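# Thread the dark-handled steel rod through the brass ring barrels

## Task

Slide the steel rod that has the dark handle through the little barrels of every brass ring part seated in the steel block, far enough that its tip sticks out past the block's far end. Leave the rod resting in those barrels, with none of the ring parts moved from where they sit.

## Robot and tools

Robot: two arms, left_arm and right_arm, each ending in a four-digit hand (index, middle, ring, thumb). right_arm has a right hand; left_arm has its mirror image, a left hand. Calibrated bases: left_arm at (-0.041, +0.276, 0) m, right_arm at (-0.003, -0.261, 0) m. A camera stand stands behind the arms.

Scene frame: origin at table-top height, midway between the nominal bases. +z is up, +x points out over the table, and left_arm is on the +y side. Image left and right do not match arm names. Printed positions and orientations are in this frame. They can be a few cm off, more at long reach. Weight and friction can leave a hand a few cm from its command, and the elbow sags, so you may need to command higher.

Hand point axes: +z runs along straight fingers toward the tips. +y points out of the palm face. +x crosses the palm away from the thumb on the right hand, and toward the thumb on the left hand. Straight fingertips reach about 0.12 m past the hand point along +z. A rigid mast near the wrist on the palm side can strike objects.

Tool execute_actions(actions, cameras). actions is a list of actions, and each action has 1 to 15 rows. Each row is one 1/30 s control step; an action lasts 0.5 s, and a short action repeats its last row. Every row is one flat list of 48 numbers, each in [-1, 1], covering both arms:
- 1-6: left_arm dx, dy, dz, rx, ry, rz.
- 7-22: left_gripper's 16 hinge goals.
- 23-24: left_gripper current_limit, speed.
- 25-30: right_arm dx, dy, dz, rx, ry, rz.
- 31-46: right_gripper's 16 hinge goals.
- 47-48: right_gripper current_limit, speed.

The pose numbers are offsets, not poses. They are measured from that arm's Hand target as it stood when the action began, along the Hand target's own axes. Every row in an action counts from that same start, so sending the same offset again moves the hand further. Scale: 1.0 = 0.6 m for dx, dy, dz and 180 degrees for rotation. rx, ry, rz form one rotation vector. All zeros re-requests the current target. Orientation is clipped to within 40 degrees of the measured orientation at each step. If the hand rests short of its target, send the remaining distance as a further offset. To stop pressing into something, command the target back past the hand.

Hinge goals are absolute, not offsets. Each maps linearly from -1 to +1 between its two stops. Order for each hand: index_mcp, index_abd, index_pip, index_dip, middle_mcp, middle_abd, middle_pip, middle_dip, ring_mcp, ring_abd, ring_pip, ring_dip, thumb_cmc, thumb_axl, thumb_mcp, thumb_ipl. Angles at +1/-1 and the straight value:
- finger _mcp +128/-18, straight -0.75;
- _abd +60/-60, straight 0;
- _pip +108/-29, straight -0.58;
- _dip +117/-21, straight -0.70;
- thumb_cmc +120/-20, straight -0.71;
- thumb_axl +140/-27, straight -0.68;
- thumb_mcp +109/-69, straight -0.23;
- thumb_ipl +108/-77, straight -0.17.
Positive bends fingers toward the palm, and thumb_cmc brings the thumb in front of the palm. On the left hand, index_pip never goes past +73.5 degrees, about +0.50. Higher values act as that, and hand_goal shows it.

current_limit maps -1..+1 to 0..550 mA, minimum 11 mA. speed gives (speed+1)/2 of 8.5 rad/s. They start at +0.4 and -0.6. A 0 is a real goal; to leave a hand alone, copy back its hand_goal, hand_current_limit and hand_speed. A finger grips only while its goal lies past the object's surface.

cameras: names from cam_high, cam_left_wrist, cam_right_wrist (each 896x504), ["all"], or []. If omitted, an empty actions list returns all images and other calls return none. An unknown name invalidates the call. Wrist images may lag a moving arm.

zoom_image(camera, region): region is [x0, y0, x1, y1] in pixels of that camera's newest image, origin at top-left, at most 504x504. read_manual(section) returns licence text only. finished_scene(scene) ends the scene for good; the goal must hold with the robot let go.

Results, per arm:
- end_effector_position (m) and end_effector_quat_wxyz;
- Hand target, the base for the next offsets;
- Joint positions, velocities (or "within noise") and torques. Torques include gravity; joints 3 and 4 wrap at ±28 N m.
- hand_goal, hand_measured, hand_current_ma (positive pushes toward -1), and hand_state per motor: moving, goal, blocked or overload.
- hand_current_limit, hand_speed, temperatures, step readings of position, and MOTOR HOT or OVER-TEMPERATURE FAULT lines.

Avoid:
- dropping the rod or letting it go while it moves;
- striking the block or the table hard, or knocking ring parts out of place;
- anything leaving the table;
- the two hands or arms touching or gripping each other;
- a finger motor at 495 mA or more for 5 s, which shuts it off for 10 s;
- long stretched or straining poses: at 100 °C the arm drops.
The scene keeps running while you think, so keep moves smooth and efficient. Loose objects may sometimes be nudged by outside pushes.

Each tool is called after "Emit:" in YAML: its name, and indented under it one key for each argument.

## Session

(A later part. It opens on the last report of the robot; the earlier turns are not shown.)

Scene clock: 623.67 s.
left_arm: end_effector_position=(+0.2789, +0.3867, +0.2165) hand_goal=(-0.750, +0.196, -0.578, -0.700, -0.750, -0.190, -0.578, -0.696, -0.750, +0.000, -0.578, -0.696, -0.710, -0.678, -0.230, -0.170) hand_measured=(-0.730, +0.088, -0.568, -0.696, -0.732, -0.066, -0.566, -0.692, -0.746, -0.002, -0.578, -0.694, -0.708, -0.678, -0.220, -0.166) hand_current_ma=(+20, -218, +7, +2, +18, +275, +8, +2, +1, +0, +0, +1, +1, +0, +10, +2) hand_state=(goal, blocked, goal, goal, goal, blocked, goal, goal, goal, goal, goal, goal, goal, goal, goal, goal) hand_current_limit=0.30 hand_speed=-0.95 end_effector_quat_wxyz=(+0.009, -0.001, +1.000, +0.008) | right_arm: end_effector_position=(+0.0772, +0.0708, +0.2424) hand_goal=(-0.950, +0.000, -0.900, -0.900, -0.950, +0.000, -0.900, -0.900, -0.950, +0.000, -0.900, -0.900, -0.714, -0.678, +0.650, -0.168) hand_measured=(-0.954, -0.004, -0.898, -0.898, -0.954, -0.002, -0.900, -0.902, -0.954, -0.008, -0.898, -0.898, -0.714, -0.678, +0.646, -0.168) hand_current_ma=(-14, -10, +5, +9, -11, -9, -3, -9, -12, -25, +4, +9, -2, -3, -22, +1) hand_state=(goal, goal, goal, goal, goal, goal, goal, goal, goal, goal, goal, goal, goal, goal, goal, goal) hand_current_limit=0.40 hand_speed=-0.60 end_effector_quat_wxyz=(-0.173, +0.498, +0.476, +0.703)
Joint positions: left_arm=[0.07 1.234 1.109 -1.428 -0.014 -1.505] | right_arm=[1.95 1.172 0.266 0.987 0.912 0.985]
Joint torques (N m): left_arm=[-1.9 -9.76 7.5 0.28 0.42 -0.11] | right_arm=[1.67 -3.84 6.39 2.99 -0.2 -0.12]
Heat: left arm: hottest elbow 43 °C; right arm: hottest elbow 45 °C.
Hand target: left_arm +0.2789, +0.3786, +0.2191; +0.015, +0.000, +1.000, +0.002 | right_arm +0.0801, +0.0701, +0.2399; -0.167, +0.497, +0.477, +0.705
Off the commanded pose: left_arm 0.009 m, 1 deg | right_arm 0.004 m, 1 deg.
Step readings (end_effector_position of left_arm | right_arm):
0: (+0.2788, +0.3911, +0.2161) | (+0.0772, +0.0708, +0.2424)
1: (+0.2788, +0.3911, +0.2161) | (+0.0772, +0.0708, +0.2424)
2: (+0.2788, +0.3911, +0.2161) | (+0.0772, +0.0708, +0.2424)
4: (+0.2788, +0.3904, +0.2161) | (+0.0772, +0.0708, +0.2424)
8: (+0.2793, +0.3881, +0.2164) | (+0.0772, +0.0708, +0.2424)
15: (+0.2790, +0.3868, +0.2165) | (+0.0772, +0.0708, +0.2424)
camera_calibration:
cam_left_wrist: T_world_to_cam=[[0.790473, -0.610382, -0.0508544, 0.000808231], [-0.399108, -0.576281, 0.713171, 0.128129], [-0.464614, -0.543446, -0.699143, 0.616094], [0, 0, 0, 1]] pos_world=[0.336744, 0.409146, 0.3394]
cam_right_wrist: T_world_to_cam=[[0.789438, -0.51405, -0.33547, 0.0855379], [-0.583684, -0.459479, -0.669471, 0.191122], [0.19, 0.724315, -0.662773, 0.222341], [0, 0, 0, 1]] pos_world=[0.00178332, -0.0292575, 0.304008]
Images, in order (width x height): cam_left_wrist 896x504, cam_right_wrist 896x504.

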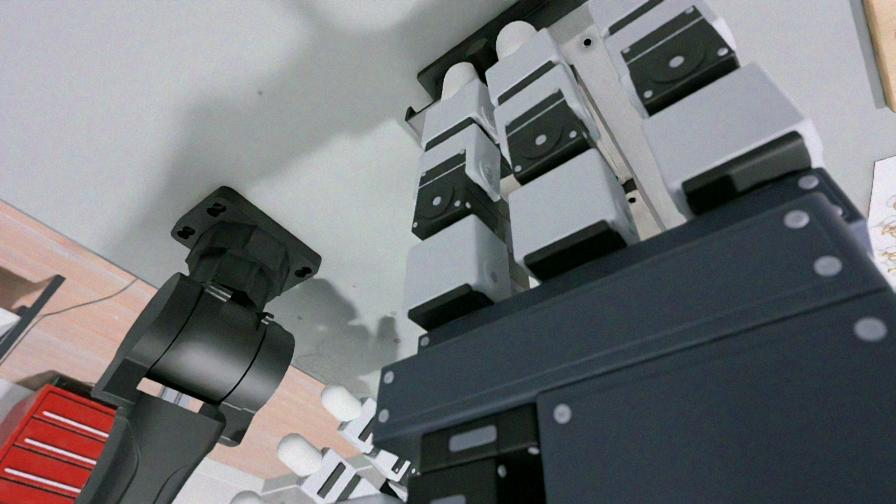

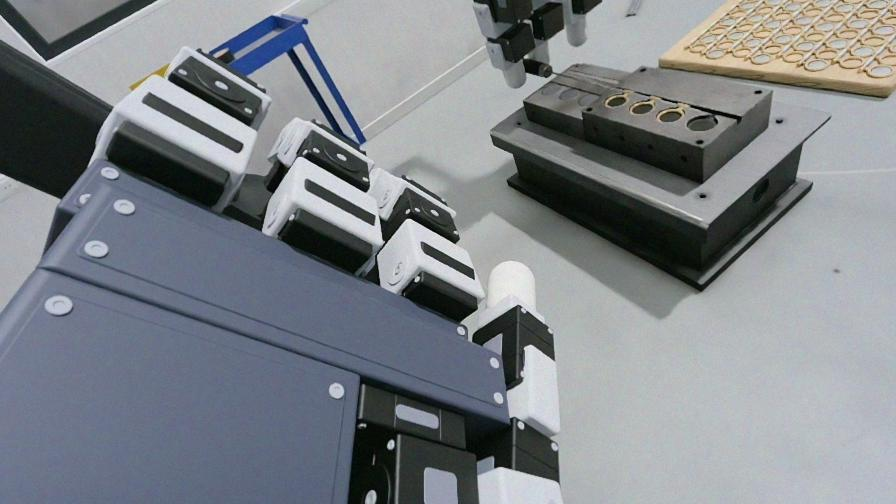

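Emit:
execute_actions:
  actions:
    - [[0,0,0,0,0,0,-0.75,0.206,-0.577,-0.7,-0.75,-0.178,-0.577,-0.696,-0.75,0,-0.577,-0.696,-0.71,-0.678,-0.23,-0.17,0.3,-0.95,0,0,0,0,0,0,-0.95,0,-0.9,-0.9,-0.95,0,-0.9,-0.9,-0.95,0,-0.9,-0.9,-0.714,-0.678,0.65,-0.168,0.4,-0.6]]
  cameras: ["all"]

Emit:
zoom_image:
  camera: "cam_right_wrist"
  region: [500, 40, 640, 140]

Emit:
zoom_image:
  camera: "cam_high"
  region: [515, 210, 605, 280]

Scene clock: 626.57 s.
left_arm: end_effector_position=(+0.2788, +0.3867, +0.2165) hand_goal=(-0.750, +0.206, -0.578, -0.700, -0.750, -0.178, -0.578, -0.696, -0.750, +0.000, -0.578, -0.696, -0.710, -0.678, -0.230, -0.170) hand_measured=(-0.730, +0.088, -0.568, -0.696, -0.732, -0.066, -0.566, -0.692, -0.746, -0.002, -0.578, -0.694, -0.708, -0.678, -0.220, -0.166) hand_current_ma=(+20, -251, +7, +2, +18, +234, +8, +2, +1, +0, +0, +1, +1, +0, +10, +2) hand_state=(goal, blocked, goal, goal, goal, blocked, goal, goal, goal, goal, goal, goal, goal, goal, goal, goal) hand_current_limit=0.30 hand_speed=-0.95 end_effector_quat_wxyz=(+0.009, -0.002, +1.000, +0.008) | right_arm: end_effector_position=(+0.0772, +0.0708, +0.2424) hand_goal=(-0.950, +0.000, -0.900, -0.900, -0.950, +0.000, -0.900, -0.900, -0.950, +0.000, -0.900, -0.900, -0.714, -0.678, +0.650, -0.168) hand_measured=(-0.954, -0.004, -0.898, -0.898, -0.954, -0.002, -0.900, -0.902, -0.954, -0.008, -0.898, -0.898, -0.714, -0.678, +0.646, -0.168) hand_current_ma=(-14, -10, +5, +9, -11, -9, -3, -9, -12, -25, +4, +9, -2, -3, -22, +1) hand_state=(goal, goal, goal, goal, goal, goal, goal, goal, goal, goal, goal, goal, goal, goal, goal, goal) hand_current_limit=0.40 hand_speed=-0.60 end_effector_quat_wxyz=(-0.173, +0.498, +0.476, +0.703)
Joint positions: left_arm=[0.07 1.234 1.109 -1.428 -0.014 -1.506] | right_arm=[1.95 1.172 0.266 0.987 0.912 0.985]
Joint torques (N m): left_arm=[-2.37 -9.35 7.5 0.21 0.42 -0.07] | right_arm=[1.67 -4.25 6.32 2.93 -0.2 -0.17]
Heat: left arm: hottest elbow 43 °C; right arm: hottest elbow 44 °C.
Hand target: left_arm +0.2789, +0.3786, +0.2191; +0.015, +0.000, +1.000, +0.002 | right_arm +0.0801, +0.0701, +0.2399; -0.167, +0.497, +0.477, +0.705
Off the commanded pose: left_arm 0.009 m, 1 deg | right_arm 0.004 m, 1 deg.
Step readings (end_effector_position of left_arm | right_arm):
0: (+0.2788, +0.3867, +0.2165) | (+0.0772, +0.0708, +0.2424)
1: (+0.2788, +0.3867, +0.2165) | (+0.0772, +0.0708, +0.2424)
2: (+0.2788, +0.3867, +0.2165) | (+0.0772, +0.0708, +0.2424)
4: (+0.2788, +0.3867, +0.2165) | (+0.0772, +0.0708, +0.2424)
8: (+0.2788, +0.3867, +0.2165) | (+0.0772, +0.0708, +0.2424)
15: (+0.2788, +0.3867, +0.2165) | (+0.0772, +0.0708, +0.2424)
camera_calibration:
cam_left_wrist: T_world_to_cam=[[0.790932, -0.60979, -0.0508225, 0.000479615], [-0.398676, -0.576547, 0.713198, 0.128044], [-0.464203, -0.543829, -0.699118, 0.616057], [0, 0, 0, 1]] pos_world=[0.336644, 0.409146, 0.3394]
cam_right_wrist: T_world_to_cam=[[0.789438, -0.51405, -0.33547, 0.0855379], [-0.583684, -0.459479, -0.669471, 0.191122], [0.19, 0.724315, -0.662773, 0.222341], [0, 0, 0, 1]] pos_world=[0.00178332, -0.0292575, 0.304008]

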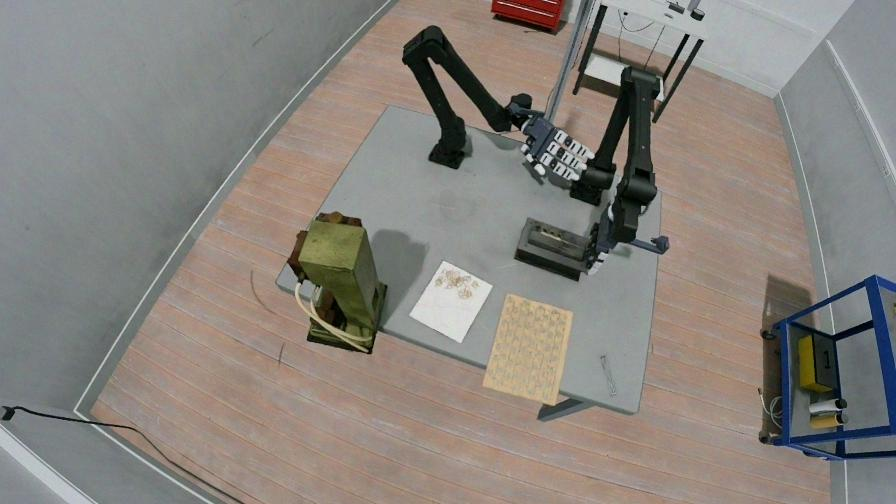

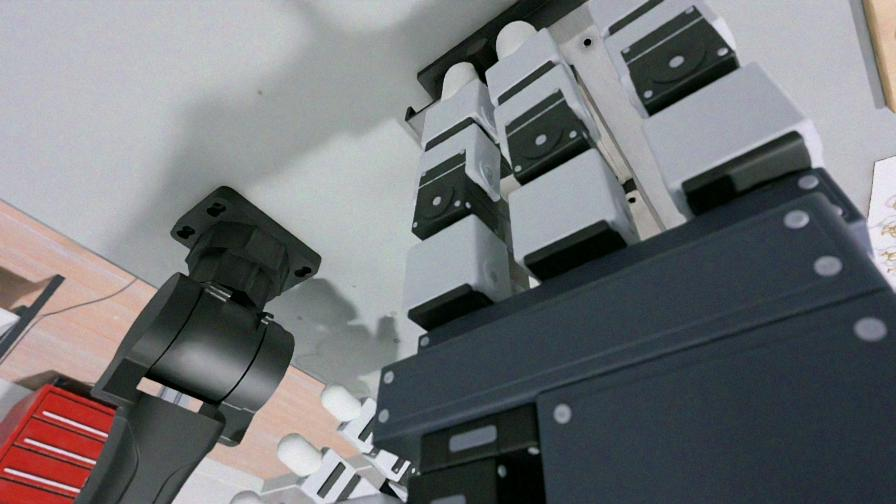

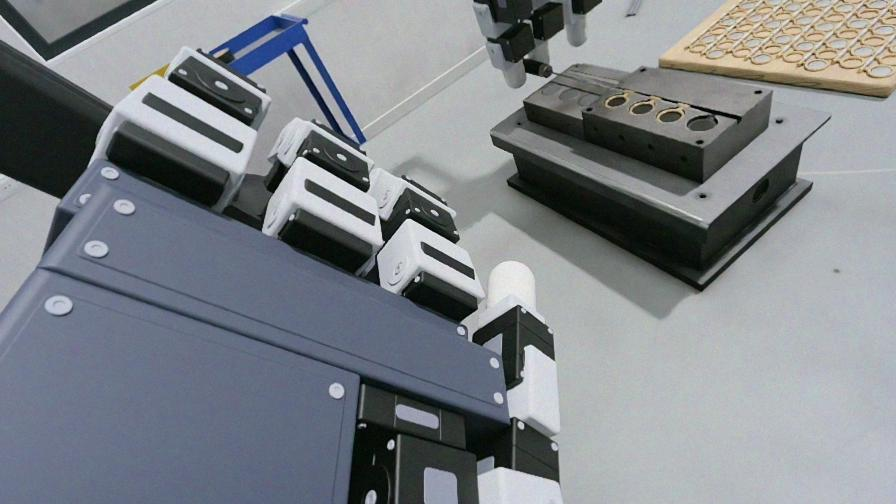

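Scaled by 3.600 from the camera's 896x504 image, which has a finer 1280x720 frame.

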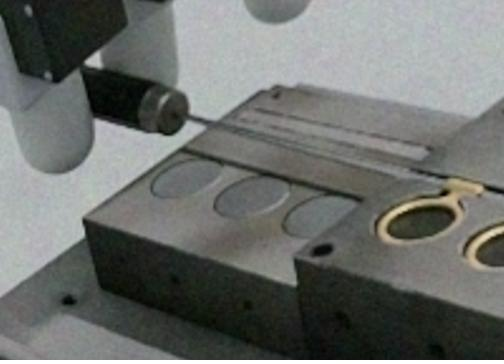

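Scaled by 5.600 from the camera's 896x504 image, which has a finer 1280x720 frame.

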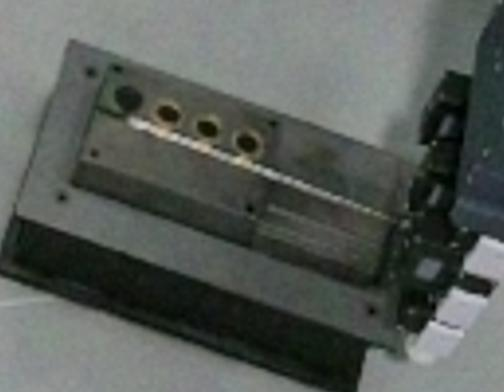

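Emit:
execute_actions:
  actions:
    - [[0,-0.002,0,0,0,0,-0.75,0.206,-0.577,-0.7,-0.75,-0.178,-0.577,-0.696,-0.75,0,-0.577,-0.696,-0.71,-0.678,-0.23,-0.17,0.3,-0.95,0,0,0,0,0,0,-0.95,0,-0.9,-0.9,-0.95,0,-0.9,-0.9,-0.95,0,-0.9,-0.9,-0.714,-0.678,0.65,-0.168,0.4,-0.6],[0,-0.004,0,0,0,0,-0.75,0.206,-0.577,-0.7,-0.75,-0.178,-0.577,-0.696,-0.75,0,-0.577,-0.696,-0.71,-0.678,-0.23,-0.17,0.3,-0.95,0,0,0,0,0,0,-0.95,0,-0.9,-0.9,-0.95,0,-0.9,-0.9,-0.95,0,-0.9,-0.9,-0.714,-0.678,0.65,-0.168,0.4,-0.6],[0,-0.006,0,0,0,0,-0.75,0.206,-0.577,-0.7,-0.75,-0.178,-0.577,-0.696,-0.75,0,-0.577,-0.696,-0.71,-0.678,-0.23,-0.17,0.3,-0.95,0,0,0,0,0,0,-0.95,0,-0.9,-0.9,-0.95,0,-0.9,-0.9,-0.95,0,-0.9,-0.9,-0.714,-0.678,0.65,-0.168,0.4,-0.6]]
  cameras: ["all"]

Emit:
zoom_image:
  camera: "cam_right_wrist"
  region: [500, 40, 640, 140]

Emit:
zoom_image:
  camera: "cam_right_wrist"
  region: [665, 90, 745, 130]

Emit:
zoom_image:
  camera: "cam_high"
  region: [515, 210, 605, 280]

Scene clock: 628.40 s.
left_arm: end_effector_position=(+0.2788, +0.3834, +0.2167) hand_goal=(-0.750, +0.206, -0.578, -0.700, -0.750, -0.178, -0.578, -0.696, -0.750, +0.000, -0.578, -0.696, -0.710, -0.678, -0.230, -0.170) hand_measured=(-0.730, +0.088, -0.566, -0.696, -0.730, -0.066, -0.566, -0.690, -0.746, -0.002, -0.578, -0.694, -0.708, -0.678, -0.220, -0.166) hand_current_ma=(+22, -251, +7, +2, +20, +234, +9, +2, +1, +0, +0, +1, +1, +0, +10, +2) hand_state=(blocked, blocked, goal, goal, goal, blocked, goal, goal, goal, goal, goal, goal, goal, goal, goal, goal) hand_current_limit=0.30 hand_speed=-0.95 end_effector_quat_wxyz=(+0.009, -0.002, +1.000, +0.008) | right_arm: end_effector_position=(+0.0772, +0.0708, +0.2424) hand_goal=(-0.950, +0.000, -0.900, -0.900, -0.950, +0.000, -0.900, -0.900, -0.950, +0.000, -0.900, -0.900, -0.714, -0.678, +0.650, -0.168) hand_measured=(-0.954, -0.004, -0.898, -0.898, -0.954, -0.002, -0.900, -0.902, -0.954, -0.008, -0.898, -0.898, -0.714, -0.678, +0.646, -0.168) hand_current_ma=(-14, -10, +5, +9, -11, -9, -3, -9, -12, -25, +4, +9, -2, -3, -22, +1) hand_state=(goal, goal, goal, goal, goal, goal, goal, goal, goal, goal, goal, goal, goal, goal, goal, goal) hand_current_limit=0.40 hand_speed=-0.60 end_effector_quat_wxyz=(-0.173, +0.498, +0.476, +0.703)
Joint positions: left_arm=[0.06 1.233 1.109 -1.429 -0.016 -1.516] | right_arm=[1.95 1.172 0.266 0.987 0.912 0.985]
Joint torques (N m): left_arm=[-2.08 -8.88 7.53 0.2 0.44 -0.14] | right_arm=[1.67 -3.78 6.38 3.02 -0.19 -0.12]
Heat: left arm: hottest elbow 43 °C; right arm: hottest elbow 44 °C.
Hand target: left_arm +0.2790, +0.3751, +0.2192; +0.015, +0.000, +1.000, +0.002 | right_arm +0.0801, +0.0701, +0.2399; -0.167, +0.497, +0.477, +0.705
Off the commanded pose: left_arm 0.009 m, 1 deg | right_arm 0.004 m, 1 deg.
Step readings (end_effector_position of left_arm | right_arm):
0: (+0.2788, +0.3867, +0.2165) | (+0.0772, +0.0708, +0.2424)
1: (+0.2788, +0.3867, +0.2165) | (+0.0772, +0.0708, +0.2424)
2: (+0.2788, +0.3866, +0.2165) | (+0.0772, +0.0708, +0.2424)
4: (+0.2789, +0.3861, +0.2165) | (+0.0772, +0.0708, +0.2424)
8: (+0.2790, +0.3844, +0.2167) | (+0.0772, +0.0708, +0.2424)
15: (+0.2789, +0.3835, +0.2167) | (+0.0772, +0.0708, +0.2424)
camera_calibration:
cam_left_wrist: T_world_to_cam=[[0.790934, -0.6097, -0.0518662, -0.0013484], [-0.398446, -0.5775, 0.712555, 0.126507], [-0.464397, -0.542917, -0.699697, 0.614285], [0, 0, 0, 1]] pos_world=[0.336745, 0.405742, 0.3396]
cam_right_wrist: T_world_to_cam=[[0.789438, -0.51405, -0.33547, 0.0855379], [-0.583684, -0.459479, -0.669471, 0.191122], [0.19, 0.724315, -0.662773, 0.222341], [0, 0, 0, 1]] pos_world=[0.00178332, -0.0292575, 0.304008]

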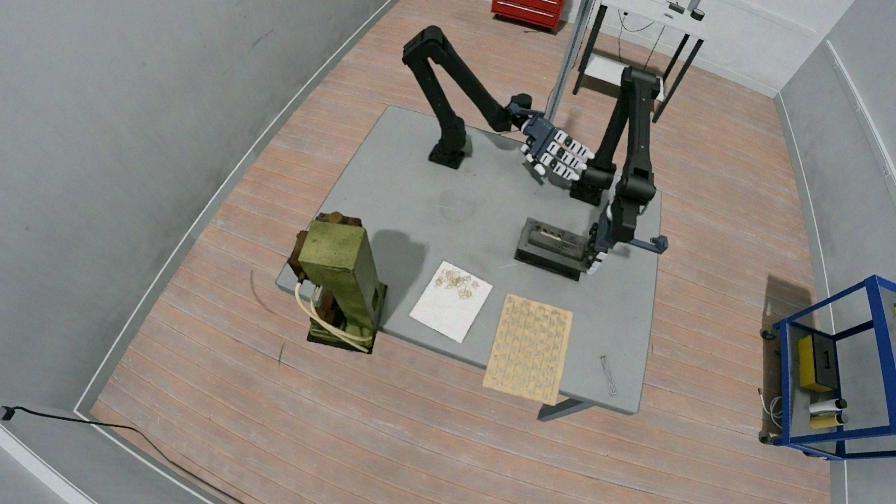

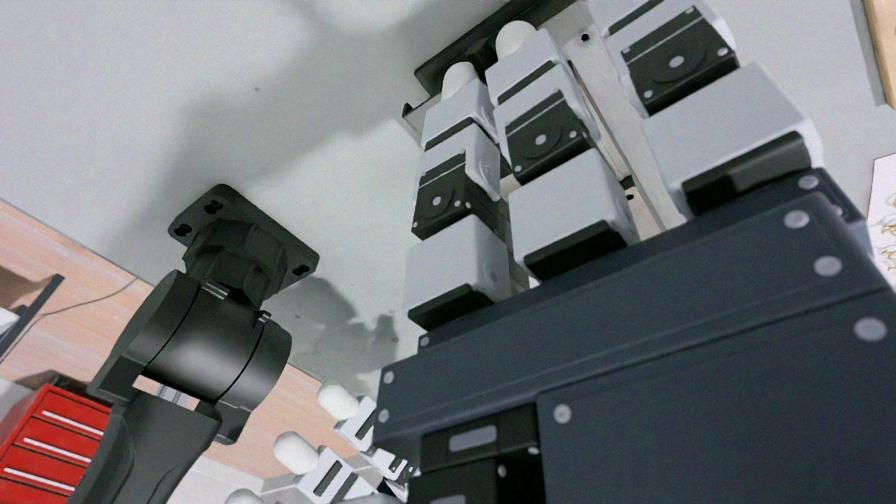

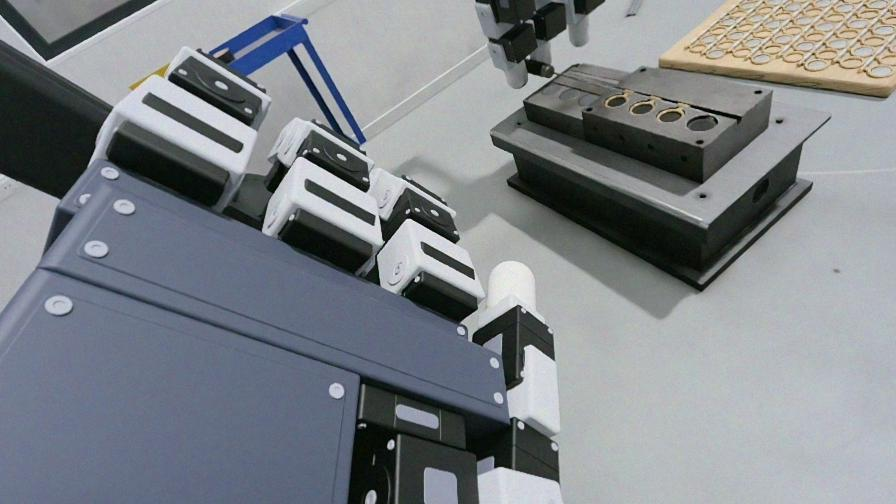

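Scaled by 3.600 from the camera's 896x504 image, which has a finer 1280x720 frame.

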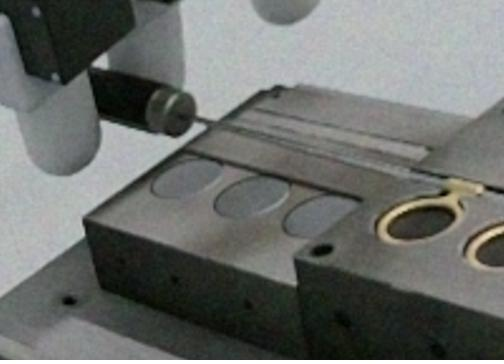

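Scaled by 6.300 from the camera's 896x504 image, which has a finer 1280x720 frame.

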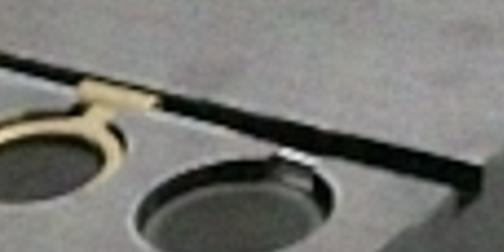

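Scaled by 5.600 from the camera's 896x504 image, which has a finer 1280x720 frame.

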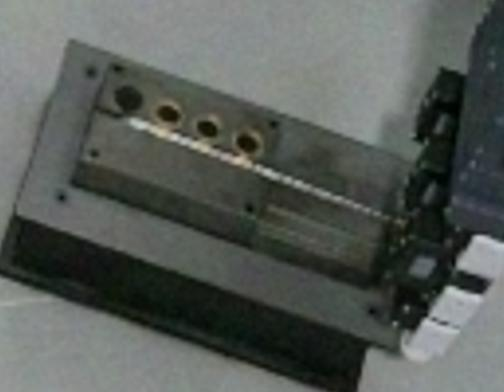

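Emit:
zoom_image:
  camera: "cam_right_wrist"
  region: [535, 55, 595, 95]

Emit:
zoom_image:
  camera: "cam_left_wrist"
  region: [420, 10, 660, 220]

Scaled by 8.400 from the camera's 896x504 image, which has a finer 1280x720 frame.

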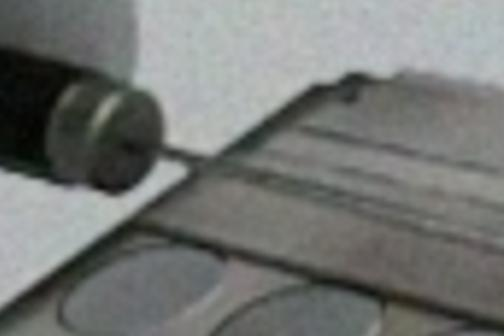

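Scaled by 2.100 from the camera's 896x504 image, which has a finer 1280x720 frame.

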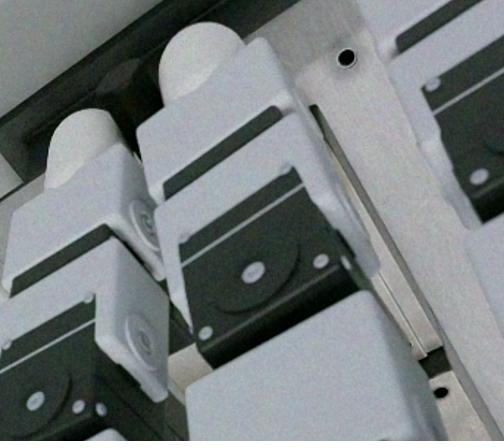

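Emit:
execute_actions:
  actions:
    - [[0.0002,0,-0.001,0,-0.0006,0,-0.75,0.206,-0.577,-0.7,-0.75,-0.178,-0.577,-0.696,-0.75,0,-0.577,-0.696,-0.71,-0.678,-0.23,-0.17,0.3,-0.95,0,0,0,0,0,0,-0.95,0,-0.9,-0.9,-0.95,0,-0.9,-0.9,-0.95,0,-0.9,-0.9,-0.714,-0.678,0.65,-0.168,0.4,-0.6],[0.0004,0,-0.0025,-0.0001,-0.0015,0,-0.75,0.206,-0.577,-0.7,-0.75,-0.178,-0.577,-0.696,-0.75,0,-0.577,-0.696,-0.71,-0.678,-0.23,-0.17,0.3,-0.95,0,0,0,0,0,0,-0.95,0,-0.9,-0.9,-0.95,0,-0.9,-0.9,-0.95,0,-0.9,-0.9,-0.714,-0.678,0.65,-0.168,0.4,-0.6]]
  cameras: ["cam_right_wrist"]

Emit:
zoom_image:
  camera: "cam_right_wrist"
  region: [535, 55, 595, 95]

Emit:
zoom_image:
  camera: "cam_right_wrist"
  region: [600, 75, 740, 145]

Scene clock: 631.30 s.
left_arm: end_effector_position=(+0.2783, +0.3833, +0.2182) hand_goal=(-0.750, +0.206, -0.578, -0.700, -0.750, -0.178, -0.578, -0.696, -0.750, +0.000, -0.578, -0.696, -0.710, -0.678, -0.230, -0.170) hand_measured=(-0.730, +0.088, -0.566, -0.696, -0.730, -0.066, -0.566, -0.690, -0.746, -0.002, -0.578, -0.694, -0.708, -0.678, -0.220, -0.166) hand_current_ma=(+22, -251, +7, +2, +20, +234, +9, +2, +1, +0, +0, +1, +1, +0, +10, +2) hand_state=(blocked, blocked, goal, goal, goal, blocked, goal, goal, goal, goal, goal, goal, goal, goal, goal, goal) hand_current_limit=0.30 hand_speed=-0.95 end_effector_quat_wxyz=(+0.011, -0.002, +1.000, +0.009) | right_arm: end_effector_position=(+0.0772, +0.0708, +0.2424) hand_goal=(-0.950, +0.000, -0.900, -0.900, -0.950, +0.000, -0.900, -0.900, -0.950, +0.000, -0.900, -0.900, -0.714, -0.678, +0.650, -0.168) hand_measured=(-0.954, -0.004, -0.898, -0.898, -0.954, -0.002, -0.900, -0.902, -0.954, -0.008, -0.898, -0.898, -0.714, -0.678, +0.646, -0.168) hand_current_ma=(-14, -10, +5, +9, -11, -9, -3, -9, -12, -25, +4, +9, -2, -3, -22, +1) hand_state=(goal, goal, goal, goal, goal, goal, goal, goal, goal, goal, goal, goal, goal, goal, goal, goal) hand_current_limit=0.40 hand_speed=-0.60 end_effector_quat_wxyz=(-0.173, +0.498, +0.476, +0.703)
Joint positions: left_arm=[0.059 1.228 1.109 -1.429 -0.016 -1.517] | right_arm=[1.95 1.172 0.266 0.987 0.912 0.985]
Joint torques (N m): left_arm=[-2.37 -8.64 7.5 0.18 0.43 -0.1] | right_arm=[2.55 -4.42 6.23 3.02 -0.17 -0.22]
Heat: left arm: hottest elbow 43 °C; right arm: hottest elbow 44 °C.
Hand target: left_arm +0.2787, +0.3750, +0.2207; +0.018, +0.000, +1.000, +0.002 | right_arm +0.0801, +0.0701, +0.2399; -0.167, +0.497, +0.477, +0.705
Off the commanded pose: left_arm 0.009 m, 1 deg | right_arm 0.004 m, 1 deg.
Step readings (end_effector_position of left_arm | right_arm):
0: (+0.2788, +0.3834, +0.2167) | (+0.0772, +0.0708, +0.2424)
1: (+0.2788, +0.3834, +0.2167) | (+0.0772, +0.0708, +0.2424)
2: (+0.2788, +0.3834, +0.2167) | (+0.0772, +0.0708, +0.2424)
4: (+0.2787, +0.3834, +0.2169) | (+0.0772, +0.0708, +0.2424)
8: (+0.2785, +0.3834, +0.2178) | (+0.0772, +0.0708, +0.2424)
15: (+0.2783, +0.3833, +0.2182) | (+0.0772, +0.0708, +0.2424)
camera_calibration:
cam_right_wrist: T_world_to_cam=[[0.789438, -0.51405, -0.33547, 0.0855379], [-0.583684, -0.459479, -0.669471, 0.191122], [0.19, 0.724315, -0.662773, 0.222341], [0, 0, 0, 1]] pos_world=[0.00178332, -0.0292575, 0.304008]
Images, in order (width x height): cam_right_wrist 896x504.

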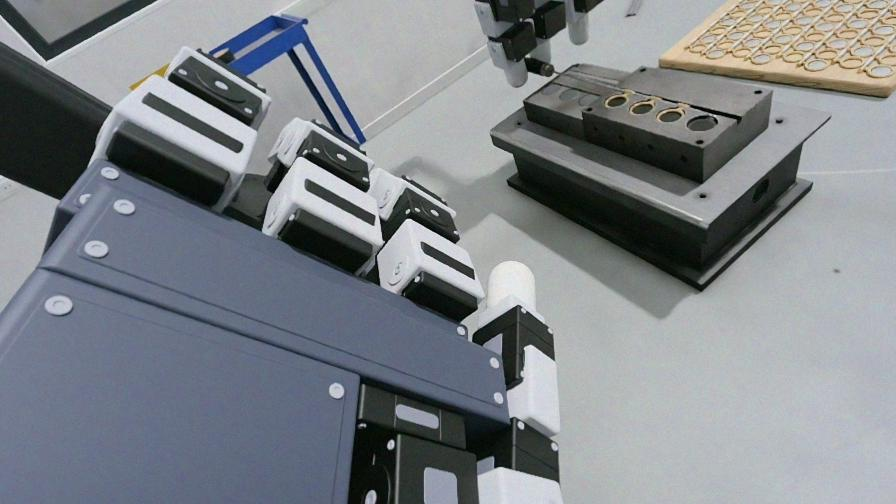

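Scaled by 8.400 from the camera's 896x504 image, which has a finer 1280x720 frame.

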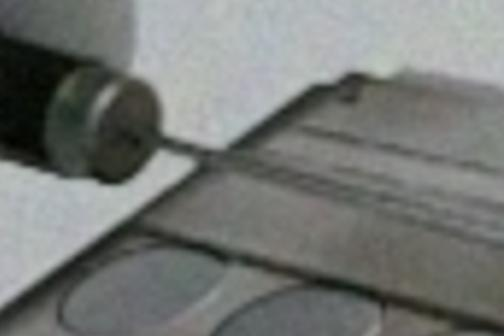

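Scaled by 3.600 from the camera's 896x504 image, which has a finer 1280x720 frame.

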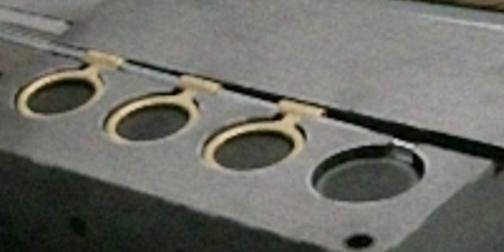

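Emit:
execute_actions:
  actions:
    - [[0,-0.0025,0,0,0,0,-0.75,0.206,-0.577,-0.7,-0.75,-0.178,-0.577,-0.696,-0.75,0,-0.577,-0.696,-0.71,-0.678,-0.23,-0.17,0.3,-0.95,0,0,0,0,0,0,-0.95,0,-0.9,-0.9,-0.95,0,-0.9,-0.9,-0.95,0,-0.9,-0.9,-0.714,-0.678,0.65,-0.168,0.4,-0.6],[0,-0.005,0,0,0,0,-0.75,0.206,-0.577,-0.7,-0.75,-0.178,-0.577,-0.696,-0.75,0,-0.577,-0.696,-0.71,-0.678,-0.23,-0.17,0.3,-0.95,0,0,0,0,0,0,-0.95,0,-0.9,-0.9,-0.95,0,-0.9,-0.9,-0.95,0,-0.9,-0.9,-0.714,-0.678,0.65,-0.168,0.4,-0.6],[0,-0.0075,0,0,0,0,-0.75,0.206,-0.577,-0.7,-0.75,-0.178,-0.577,-0.696,-0.75,0,-0.577,-0.696,-0.71,-0.678,-0.23,-0.17,0.3,-0.95,0,0,0,0,0,0,-0.95,0,-0.9,-0.9,-0.95,0,-0.9,-0.9,-0.95,0,-0.9,-0.9,-0.714,-0.678,0.65,-0.168,0.4,-0.6]]
  cameras: ["cam_right_wrist", "cam_left_wrist"]

Emit:
zoom_image:
  camera: "cam_right_wrist"
  region: [535, 55, 595, 95]

Emit:
zoom_image:
  camera: "cam_right_wrist"
  region: [600, 75, 740, 145]

Emit:
zoom_image:
  camera: "cam_left_wrist"
  region: [420, 10, 540, 94]

Scene clock: 632.97 s.
left_arm: end_effector_position=(+0.2782, +0.3795, +0.2184) hand_goal=(-0.750, +0.206, -0.578, -0.700, -0.750, -0.178, -0.578, -0.696, -0.750, +0.000, -0.578, -0.696, -0.710, -0.678, -0.230, -0.170) hand_measured=(-0.726, +0.088, -0.566, -0.694, -0.728, -0.066, -0.564, -0.690, -0.746, -0.002, -0.578, -0.694, -0.708, -0.678, -0.220, -0.166) hand_current_ma=(+26, -251, +9, +2, +23, +234, +11, +3, +1, +0, +0, +1, +1, +0, +10, +2) hand_state=(blocked, blocked, goal, goal, blocked, blocked, goal, goal, goal, goal, goal, goal, goal, goal, goal, goal) hand_current_limit=0.30 hand_speed=-0.95 end_effector_quat_wxyz=(+0.010, -0.002, +1.000, +0.009) | right_arm: end_effector_position=(+0.0772, +0.0708, +0.2424) hand_goal=(-0.950, +0.000, -0.900, -0.900, -0.950, +0.000, -0.900, -0.900, -0.950, +0.000, -0.900, -0.900, -0.714, -0.678, +0.650, -0.168) hand_measured=(-0.954, -0.004, -0.898, -0.898, -0.954, -0.002, -0.900, -0.902, -0.954, -0.008, -0.898, -0.898, -0.714, -0.678, +0.646, -0.168) hand_current_ma=(-14, -10, +5, +9, -11, -9, -3, -9, -12, -25, +4, +9, -2, -3, -22, +1) hand_state=(goal, goal, goal, goal, goal, goal, goal, goal, goal, goal, goal, goal, goal, goal, goal, goal) hand_current_limit=0.40 hand_speed=-0.60 end_effector_quat_wxyz=(-0.173, +0.498, +0.476, +0.703)
Joint positions: left_arm=[0.047 1.228 1.109 -1.43 -0.018 -1.529] | right_arm=[1.95 1.172 0.266 0.987 0.912 0.985]
Joint torques (N m): left_arm=[-2.43 -9.11 7.41 0.36 0.52 -0.13] | right_arm=[2.14 -3.78 6.37 3.02 -0.14 -0.15]
Heat: left arm: hottest elbow 43 °C; right arm: hottest elbow 44 °C.
Hand target: left_arm +0.2786, +0.3705, +0.2206; +0.018, +0.000, +1.000, +0.002 | right_arm +0.0801, +0.0701, +0.2399; -0.167, +0.497, +0.477, +0.705
Off the commanded pose: left_arm 0.009 m, 1 deg | right_arm 0.004 m, 1 deg.
Step readings (end_effector_position of left_arm | right_arm):
0: (+0.2783, +0.3833, +0.2182) | (+0.0772, +0.0708, +0.2424)
1: (+0.2783, +0.3833, +0.2182) | (+0.0772, +0.0708, +0.2424)
2: (+0.2783, +0.3833, +0.2182) | (+0.0772, +0.0708, +0.2424)
4: (+0.2783, +0.3829, +0.2183) | (+0.0772, +0.0708, +0.2424)
8: (+0.2783, +0.3809, +0.2184) | (+0.0772, +0.0708, +0.2424)
15: (+0.2783, +0.3796, +0.2184) | (+0.0772, +0.0708, +0.2424)
camera_calibration:
cam_left_wrist: T_world_to_cam=[[0.791625, -0.60895, -0.0500991, -0.00401108], [-0.400566, -0.579144, 0.710028, 0.124574], [-0.461386, -0.542008, -0.702389, 0.612414], [0, 0, 0, 1]] pos_world=[0.335634, 0.401637, 0.341501]
cam_right_wrist: T_world_to_cam=[[0.789438, -0.51405, -0.33547, 0.0855379], [-0.583684, -0.459479, -0.669471, 0.191122], [0.19, 0.724315, -0.662773, 0.222341], [0, 0, 0, 1]] pos_world=[0.00178332, -0.0292575, 0.304008]
Images, in order (width x height): cam_left_wrist 896x504, cam_right_wrist 896x504.

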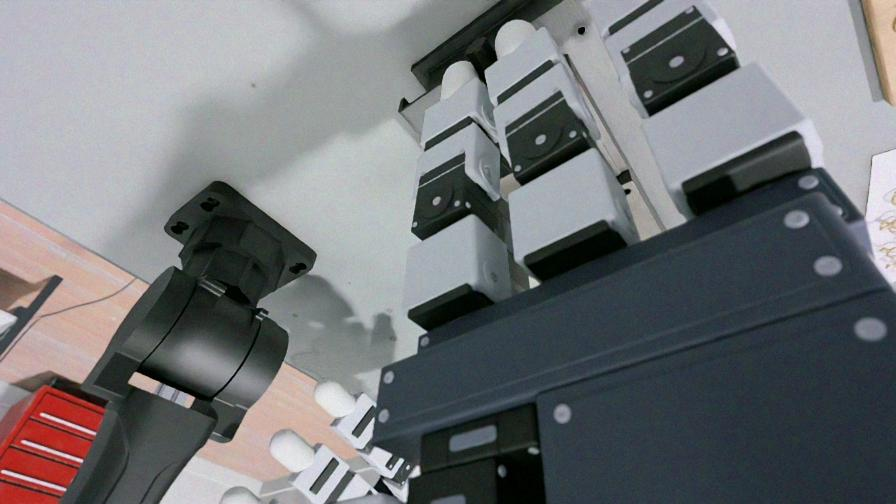

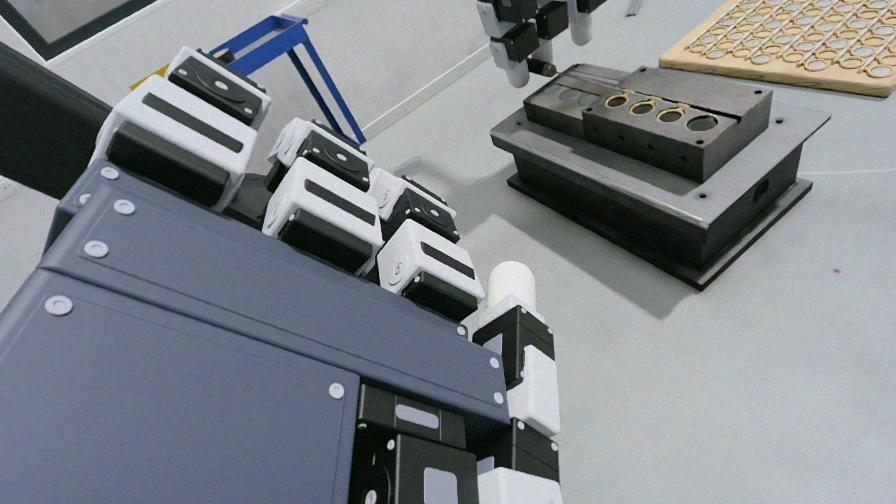

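Scaled by 8.400 from the camera's 896x504 image, which has a finer 1280x720 frame.

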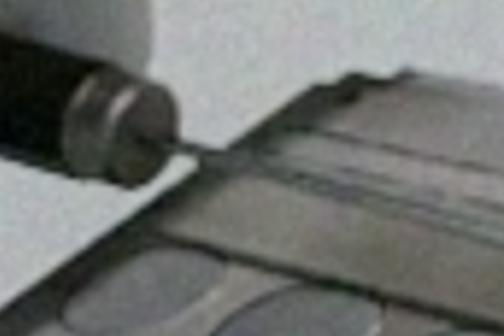

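Scaled by 3.600 from the camera's 896x504 image, which has a finer 1280x720 frame.

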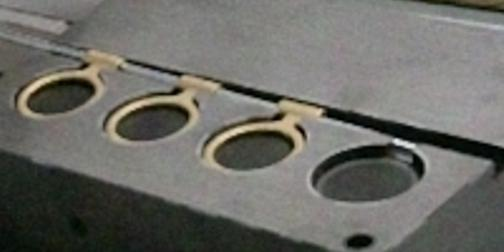

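Scaled by 4.200 from the camera's 896x504 image, which has a finer 1280x720 frame.

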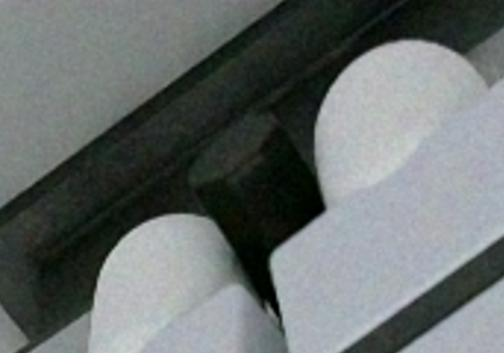

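Emit:
execute_actions:
  actions:
    - [[0,-0.0025,0,0,0,0,-0.75,0.206,-0.577,-0.7,-0.75,-0.178,-0.577,-0.696,-0.75,0,-0.577,-0.696,-0.71,-0.678,-0.23,-0.17,0.3,-0.95,0,0,0,0,0,0,-0.95,0,-0.9,-0.9,-0.95,0,-0.9,-0.9,-0.95,0,-0.9,-0.9,-0.714,-0.678,0.65,-0.168,0.4,-0.6],[0,-0.005,0,0,0,0,-0.75,0.206,-0.577,-0.7,-0.75,-0.178,-0.577,-0.696,-0.75,0,-0.577,-0.696,-0.71,-0.678,-0.23,-0.17,0.3,-0.95,0,0,0,0,0,0,-0.95,0,-0.9,-0.9,-0.95,0,-0.9,-0.9,-0.95,0,-0.9,-0.9,-0.714,-0.678,0.65,-0.168,0.4,-0.6],[0,-0.0075,0,0,0,0,-0.75,0.206,-0.577,-0.7,-0.75,-0.178,-0.577,-0.696,-0.75,0,-0.577,-0.696,-0.71,-0.678,-0.23,-0.17,0.3,-0.95,0,0,0,0,0,0,-0.95,0,-0.9,-0.9,-0.95,0,-0.9,-0.9,-0.95,0,-0.9,-0.9,-0.714,-0.678,0.65,-0.168,0.4,-0.6]]
  cameras: ["cam_right_wrist", "cam_left_wrist"]

Emit:
zoom_image:
  camera: "cam_right_wrist"
  region: [535, 55, 595, 95]

Emit:
zoom_image:
  camera: "cam_right_wrist"
  region: [600, 75, 740, 145]

Emit:
zoom_image:
  camera: "cam_left_wrist"
  region: [420, 10, 540, 94]

Scene clock: 634.40 s.
left_arm: end_effector_position=(+0.2781, +0.3753, +0.2185) hand_goal=(-0.750, +0.206, -0.578, -0.700, -0.750, -0.178, -0.578, -0.696, -0.750, +0.000, -0.578, -0.696, -0.710, -0.678, -0.230, -0.170) hand_measured=(-0.726, +0.088, -0.564, -0.694, -0.728, -0.066, -0.562, -0.690, -0.746, -0.002, -0.578, -0.694, -0.708, -0.678, -0.220, -0.166) hand_current_ma=(+29, -251, +10, +3, +25, +234, +12, +3, +1, +0, +0, +1, +1, +0, +10, +2) hand_state=(blocked, blocked, goal, goal, blocked, blocked, goal, goal, goal, goal, goal, goal, goal, goal, goal, goal) hand_current_limit=0.30 hand_speed=-0.95 end_effector_quat_wxyz=(+0.010, -0.002, +1.000, +0.010) | right_arm: end_effector_position=(+0.0772, +0.0708, +0.2424) hand_goal=(-0.950, +0.000, -0.900, -0.900, -0.950, +0.000, -0.900, -0.900, -0.950, +0.000, -0.900, -0.900, -0.714, -0.678, +0.650, -0.168) hand_measured=(-0.954, -0.004, -0.898, -0.898, -0.954, -0.002, -0.900, -0.902, -0.954, -0.008, -0.898, -0.898, -0.714, -0.678, +0.646, -0.168) hand_current_ma=(-14, -10, +5, +9, -11, -9, -3, -9, -12, -25, +4, +9, -2, -3, -22, +1) hand_state=(goal, goal, goal, goal, goal, goal, goal, goal, goal, goal, goal, goal, goal, goal, goal, goal) hand_current_limit=0.40 hand_speed=-0.60 end_effector_quat_wxyz=(-0.173, +0.498, +0.476, +0.703)
Joint positions: left_arm=[0.034 1.228 1.109 -1.432 -0.019 -1.542] | right_arm=[1.95 1.172 0.266 0.987 0.912 0.985]
Joint torques (N m): left_arm=[-2.08 -8.94 7.45 0.39 0.52 -0.17] | right_arm=[1.79 -3.19 6.48 2.88 -0.18 -0.16]
Heat: left arm: hottest elbow 43 °C; right arm: hottest elbow 44 °C.
Hand target: left_arm +0.2787, +0.3660, +0.2206; +0.018, +0.000, +1.000, +0.002 | right_arm +0.0801, +0.0701, +0.2399; -0.167, +0.497, +0.477, +0.705
Off the commanded pose: left_arm 0.009 m, 1 deg | right_arm 0.004 m, 1 deg.
Step readings (end_effector_position of left_arm | right_arm):
0: (+0.2781, +0.3795, +0.2184) | (+0.0772, +0.0708, +0.2424)
1: (+0.2782, +0.3794, +0.2184) | (+0.0772, +0.0708, +0.2424)
2: (+0.2781, +0.3794, +0.2184) | (+0.0772, +0.0708, +0.2424)
4: (+0.2782, +0.3789, +0.2184) | (+0.0772, +0.0708, +0.2424)
8: (+0.2783, +0.3765, +0.2185) | (+0.0772, +0.0708, +0.2424)
15: (+0.2782, +0.3753, +0.2185) | (+0.0772, +0.0708, +0.2424)
camera_calibration:
cam_left_wrist: T_world_to_cam=[[0.791348, -0.609198, -0.0514386, -0.00611971], [-0.400059, -0.579621, 0.709924, 0.12205], [-0.462299, -0.541219, -0.702397, 0.61014], [0, 0, 0, 1]] pos_world=[0.335737, 0.397234, 0.3416]
cam_right_wrist: T_world_to_cam=[[0.789438, -0.51405, -0.33547, 0.0855379], [-0.583684, -0.459479, -0.669471, 0.191122], [0.19, 0.724315, -0.662773, 0.222341], [0, 0, 0, 1]] pos_world=[0.00178332, -0.0292575, 0.304008]
Images, in order (width x height): cam_left_wrist 896x504, cam_right_wrist 896x504.

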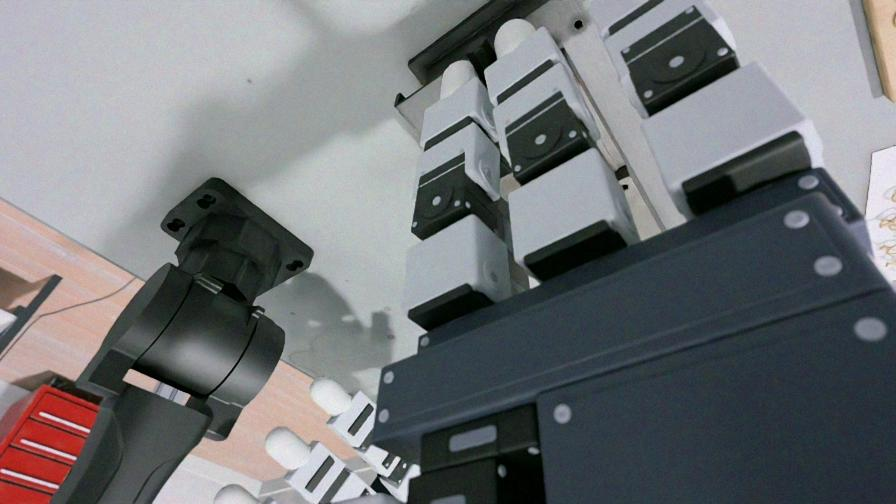

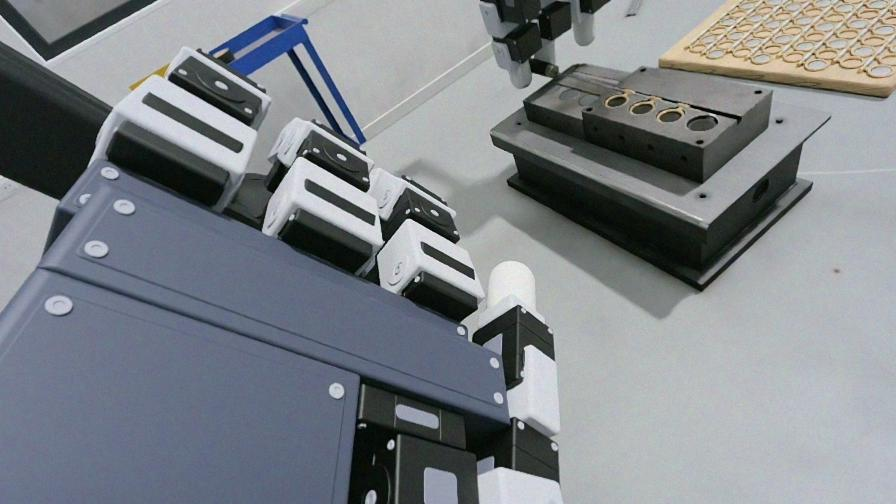

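Scaled by 8.400 from the camera's 896x504 image, which has a finer 1280x720 frame.

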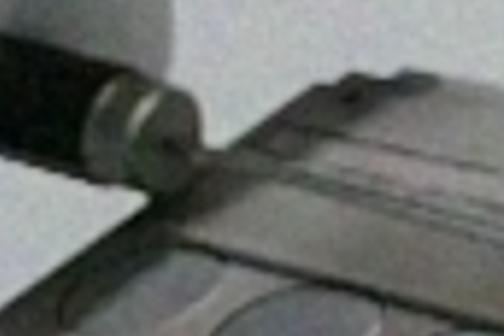

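Scaled by 3.600 from the camera's 896x504 image, which has a finer 1280x720 frame.

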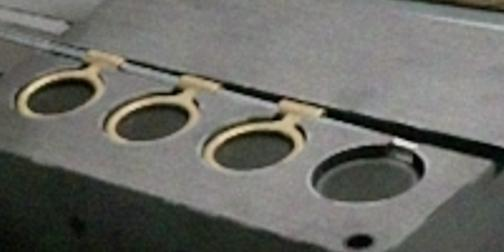

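Scaled by 4.200 from the camera's 896x504 image, which has a finer 1280x720 frame.

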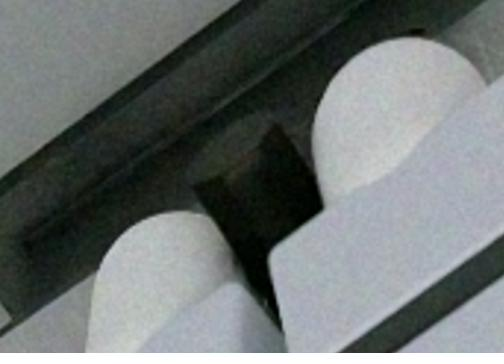

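Emit:
execute_actions:
  actions:
    - [[0,-0.0025,0,0,0,0,-0.75,0.206,-0.577,-0.7,-0.75,-0.178,-0.577,-0.696,-0.75,0,-0.577,-0.696,-0.71,-0.678,-0.23,-0.17,0.3,-0.95,0,0,0,0,0,0,-0.95,0,-0.9,-0.9,-0.95,0,-0.9,-0.9,-0.95,0,-0.9,-0.9,-0.714,-0.678,0.65,-0.168,0.4,-0.6],[0,-0.005,0,0,0,0,-0.75,0.206,-0.577,-0.7,-0.75,-0.178,-0.577,-0.696,-0.75,0,-0.577,-0.696,-0.71,-0.678,-0.23,-0.17,0.3,-0.95,0,0,0,0,0,0,-0.95,0,-0.9,-0.9,-0.95,0,-0.9,-0.9,-0.95,0,-0.9,-0.9,-0.714,-0.678,0.65,-0.168,0.4,-0.6],[0,-0.008,0,0,0,0,-0.75,0.206,-0.577,-0.7,-0.75,-0.178,-0.577,-0.696,-0.75,0,-0.577,-0.696,-0.71,-0.678,-0.23,-0.17,0.3,-0.95,0,0,0,0,0,0,-0.95,0,-0.9,-0.9,-0.95,0,-0.9,-0.9,-0.95,0,-0.9,-0.9,-0.714,-0.678,0.65,-0.168,0.4,-0.6]]
  cameras: ["cam_right_wrist", "cam_left_wrist"]

Emit:
zoom_image:
  camera: "cam_right_wrist"
  region: [535, 55, 595, 95]

Emit:
zoom_image:
  camera: "cam_right_wrist"
  region: [600, 75, 740, 145]

Emit:
zoom_image:
  camera: "cam_left_wrist"
  region: [420, 10, 540, 94]

Scene clock: 636.00 s.
left_arm: end_effector_position=(+0.2779, +0.3707, +0.2186) hand_goal=(-0.750, +0.206, -0.578, -0.700, -0.750, -0.178, -0.578, -0.696, -0.750, +0.000, -0.578, -0.696, -0.710, -0.678, -0.230, -0.170) hand_measured=(-0.724, +0.088, -0.564, -0.694, -0.726, -0.066, -0.562, -0.690, -0.746, -0.002, -0.578, -0.694, -0.708, -0.678, -0.220, -0.166) hand_current_ma=(+31, -251, +11, +3, +27, +234, +13, +3, +1, +0, +0, +1, +1, +0, +10, +2) hand_state=(blocked, blocked, goal, goal, blocked, blocked, goal, goal, goal, goal, goal, goal, goal, goal, goal, goal) hand_current_limit=0.30 hand_speed=-0.95 end_effector_quat_wxyz=(+0.009, -0.002, +1.000, +0.010) | right_arm: end_effector_position=(+0.0772, +0.0708, +0.2424) hand_goal=(-0.950, +0.000, -0.900, -0.900, -0.950, +0.000, -0.900, -0.900, -0.950, +0.000, -0.900, -0.900, -0.714, -0.678, +0.650, -0.168) hand_measured=(-0.954, -0.004, -0.898, -0.898, -0.954, -0.002, -0.900, -0.902, -0.954, -0.008, -0.898, -0.898, -0.714, -0.678, +0.646, -0.168) hand_current_ma=(-14, -10, +5, +9, -11, -9, -3, -9, -12, -25, +4, +9, -2, -3, -22, +1) hand_state=(goal, goal, goal, goal, goal, goal, goal, goal, goal, goal, goal, goal, goal, goal, goal, goal) hand_current_limit=0.40 hand_speed=-0.60 end_effector_quat_wxyz=(-0.173, +0.498, +0.476, +0.703)
Joint positions: left_arm=[0.021 1.228 1.109 -1.433 -0.02 -1.556] | right_arm=[1.95 1.172 0.266 0.987 0.912 0.985]
Joint torques (N m): left_arm=[-2.61 -9.29 7.35 0.38 0.55 0.01] | right_arm=[1.96 -4.6 6.41 2.88 -0.14 -0.16]
Heat: left arm: hottest elbow 43 °C; right arm: hottest elbow 44 °C.
Hand target: left_arm +0.2786, +0.3613, +0.2206; +0.018, +0.000, +1.000, +0.002 | right_arm +0.0801, +0.0701, +0.2399; -0.167, +0.497, +0.477, +0.705
Off the commanded pose: left_arm 0.010 m, 1 deg | right_arm 0.004 m, 1 deg.
Step readings (end_effector_position of left_arm | right_arm):
0: (+0.2781, +0.3753, +0.2185) | (+0.0772, +0.0708, +0.2424)
1: (+0.2781, +0.3753, +0.2185) | (+0.0772, +0.0708, +0.2424)
2: (+0.2781, +0.3753, +0.2185) | (+0.0772, +0.0708, +0.2424)
4: (+0.2780, +0.3746, +0.2185) | (+0.0772, +0.0708, +0.2424)
8: (+0.2782, +0.3721, +0.2186) | (+0.0772, +0.0708, +0.2424)
15: (+0.2780, +0.3708, +0.2186) | (+0.0772, +0.0708, +0.2424)
camera_calibration:
cam_left_wrist: T_world_to_cam=[[0.791784, -0.608528, -0.0526498, -0.00883658], [-0.398945, -0.580501, 0.709832, 0.119276], [-0.462516, -0.541029, -0.7024, 0.607674], [0, 0, 0, 1]] pos_world=[0.33564, 0.392632, 0.3417]
cam_right_wrist: T_world_to_cam=[[0.789438, -0.51405, -0.33547, 0.0855379], [-0.583684, -0.459479, -0.669471, 0.191122], [0.19, 0.724315, -0.662773, 0.222341], [0, 0, 0, 1]] pos_world=[0.00178332, -0.0292575, 0.304008]
Images, in order (width x height): cam_left_wrist 896x504, cam_right_wrist 896x504.

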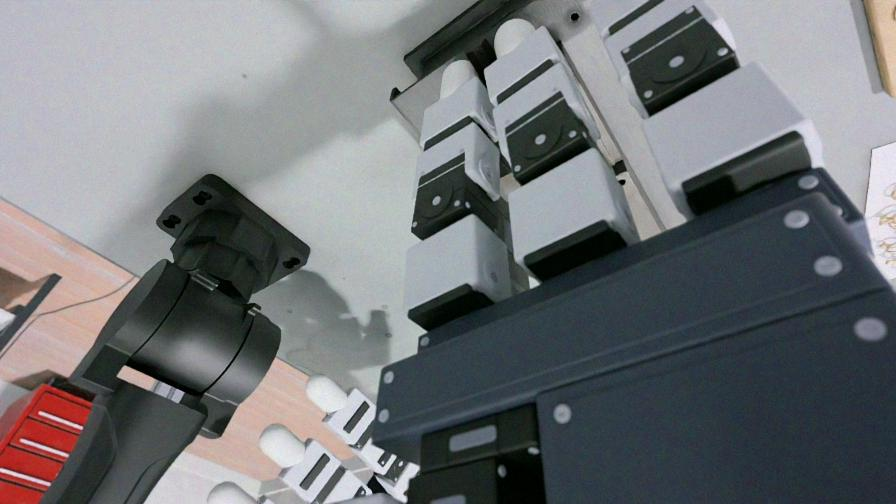

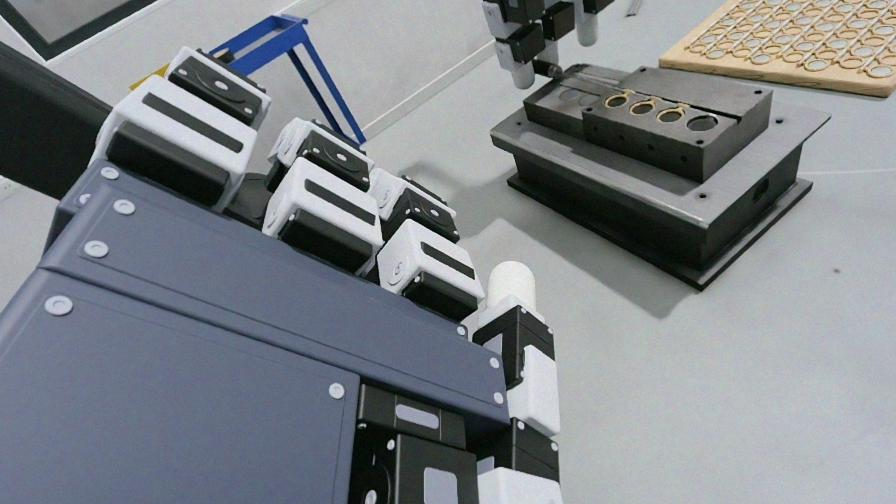

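Scaled by 8.400 from the camera's 896x504 image, which has a finer 1280x720 frame.

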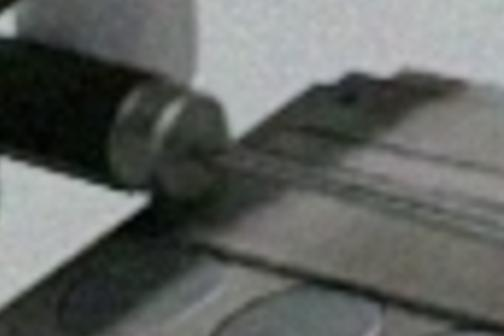

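Scaled by 3.600 from the camera's 896x504 image, which has a finer 1280x720 frame.

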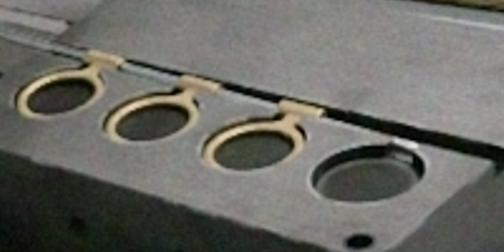

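Scaled by 4.200 from the camera's 896x504 image, which has a finer 1280x720 frame.

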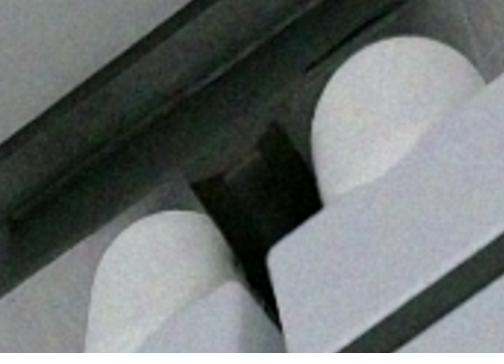

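Emit:
zoom_image:
  camera: "cam_right_wrist"
  region: [690, 95, 750, 130]

Scaled by 8.400 from the camera's 896x504 image, which has a finer 1280x720 frame.

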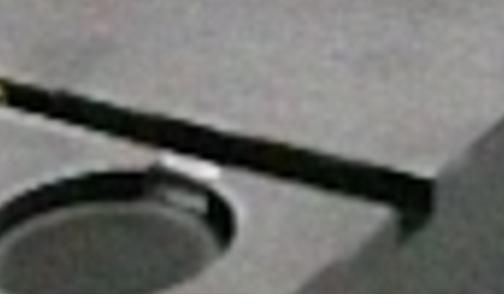

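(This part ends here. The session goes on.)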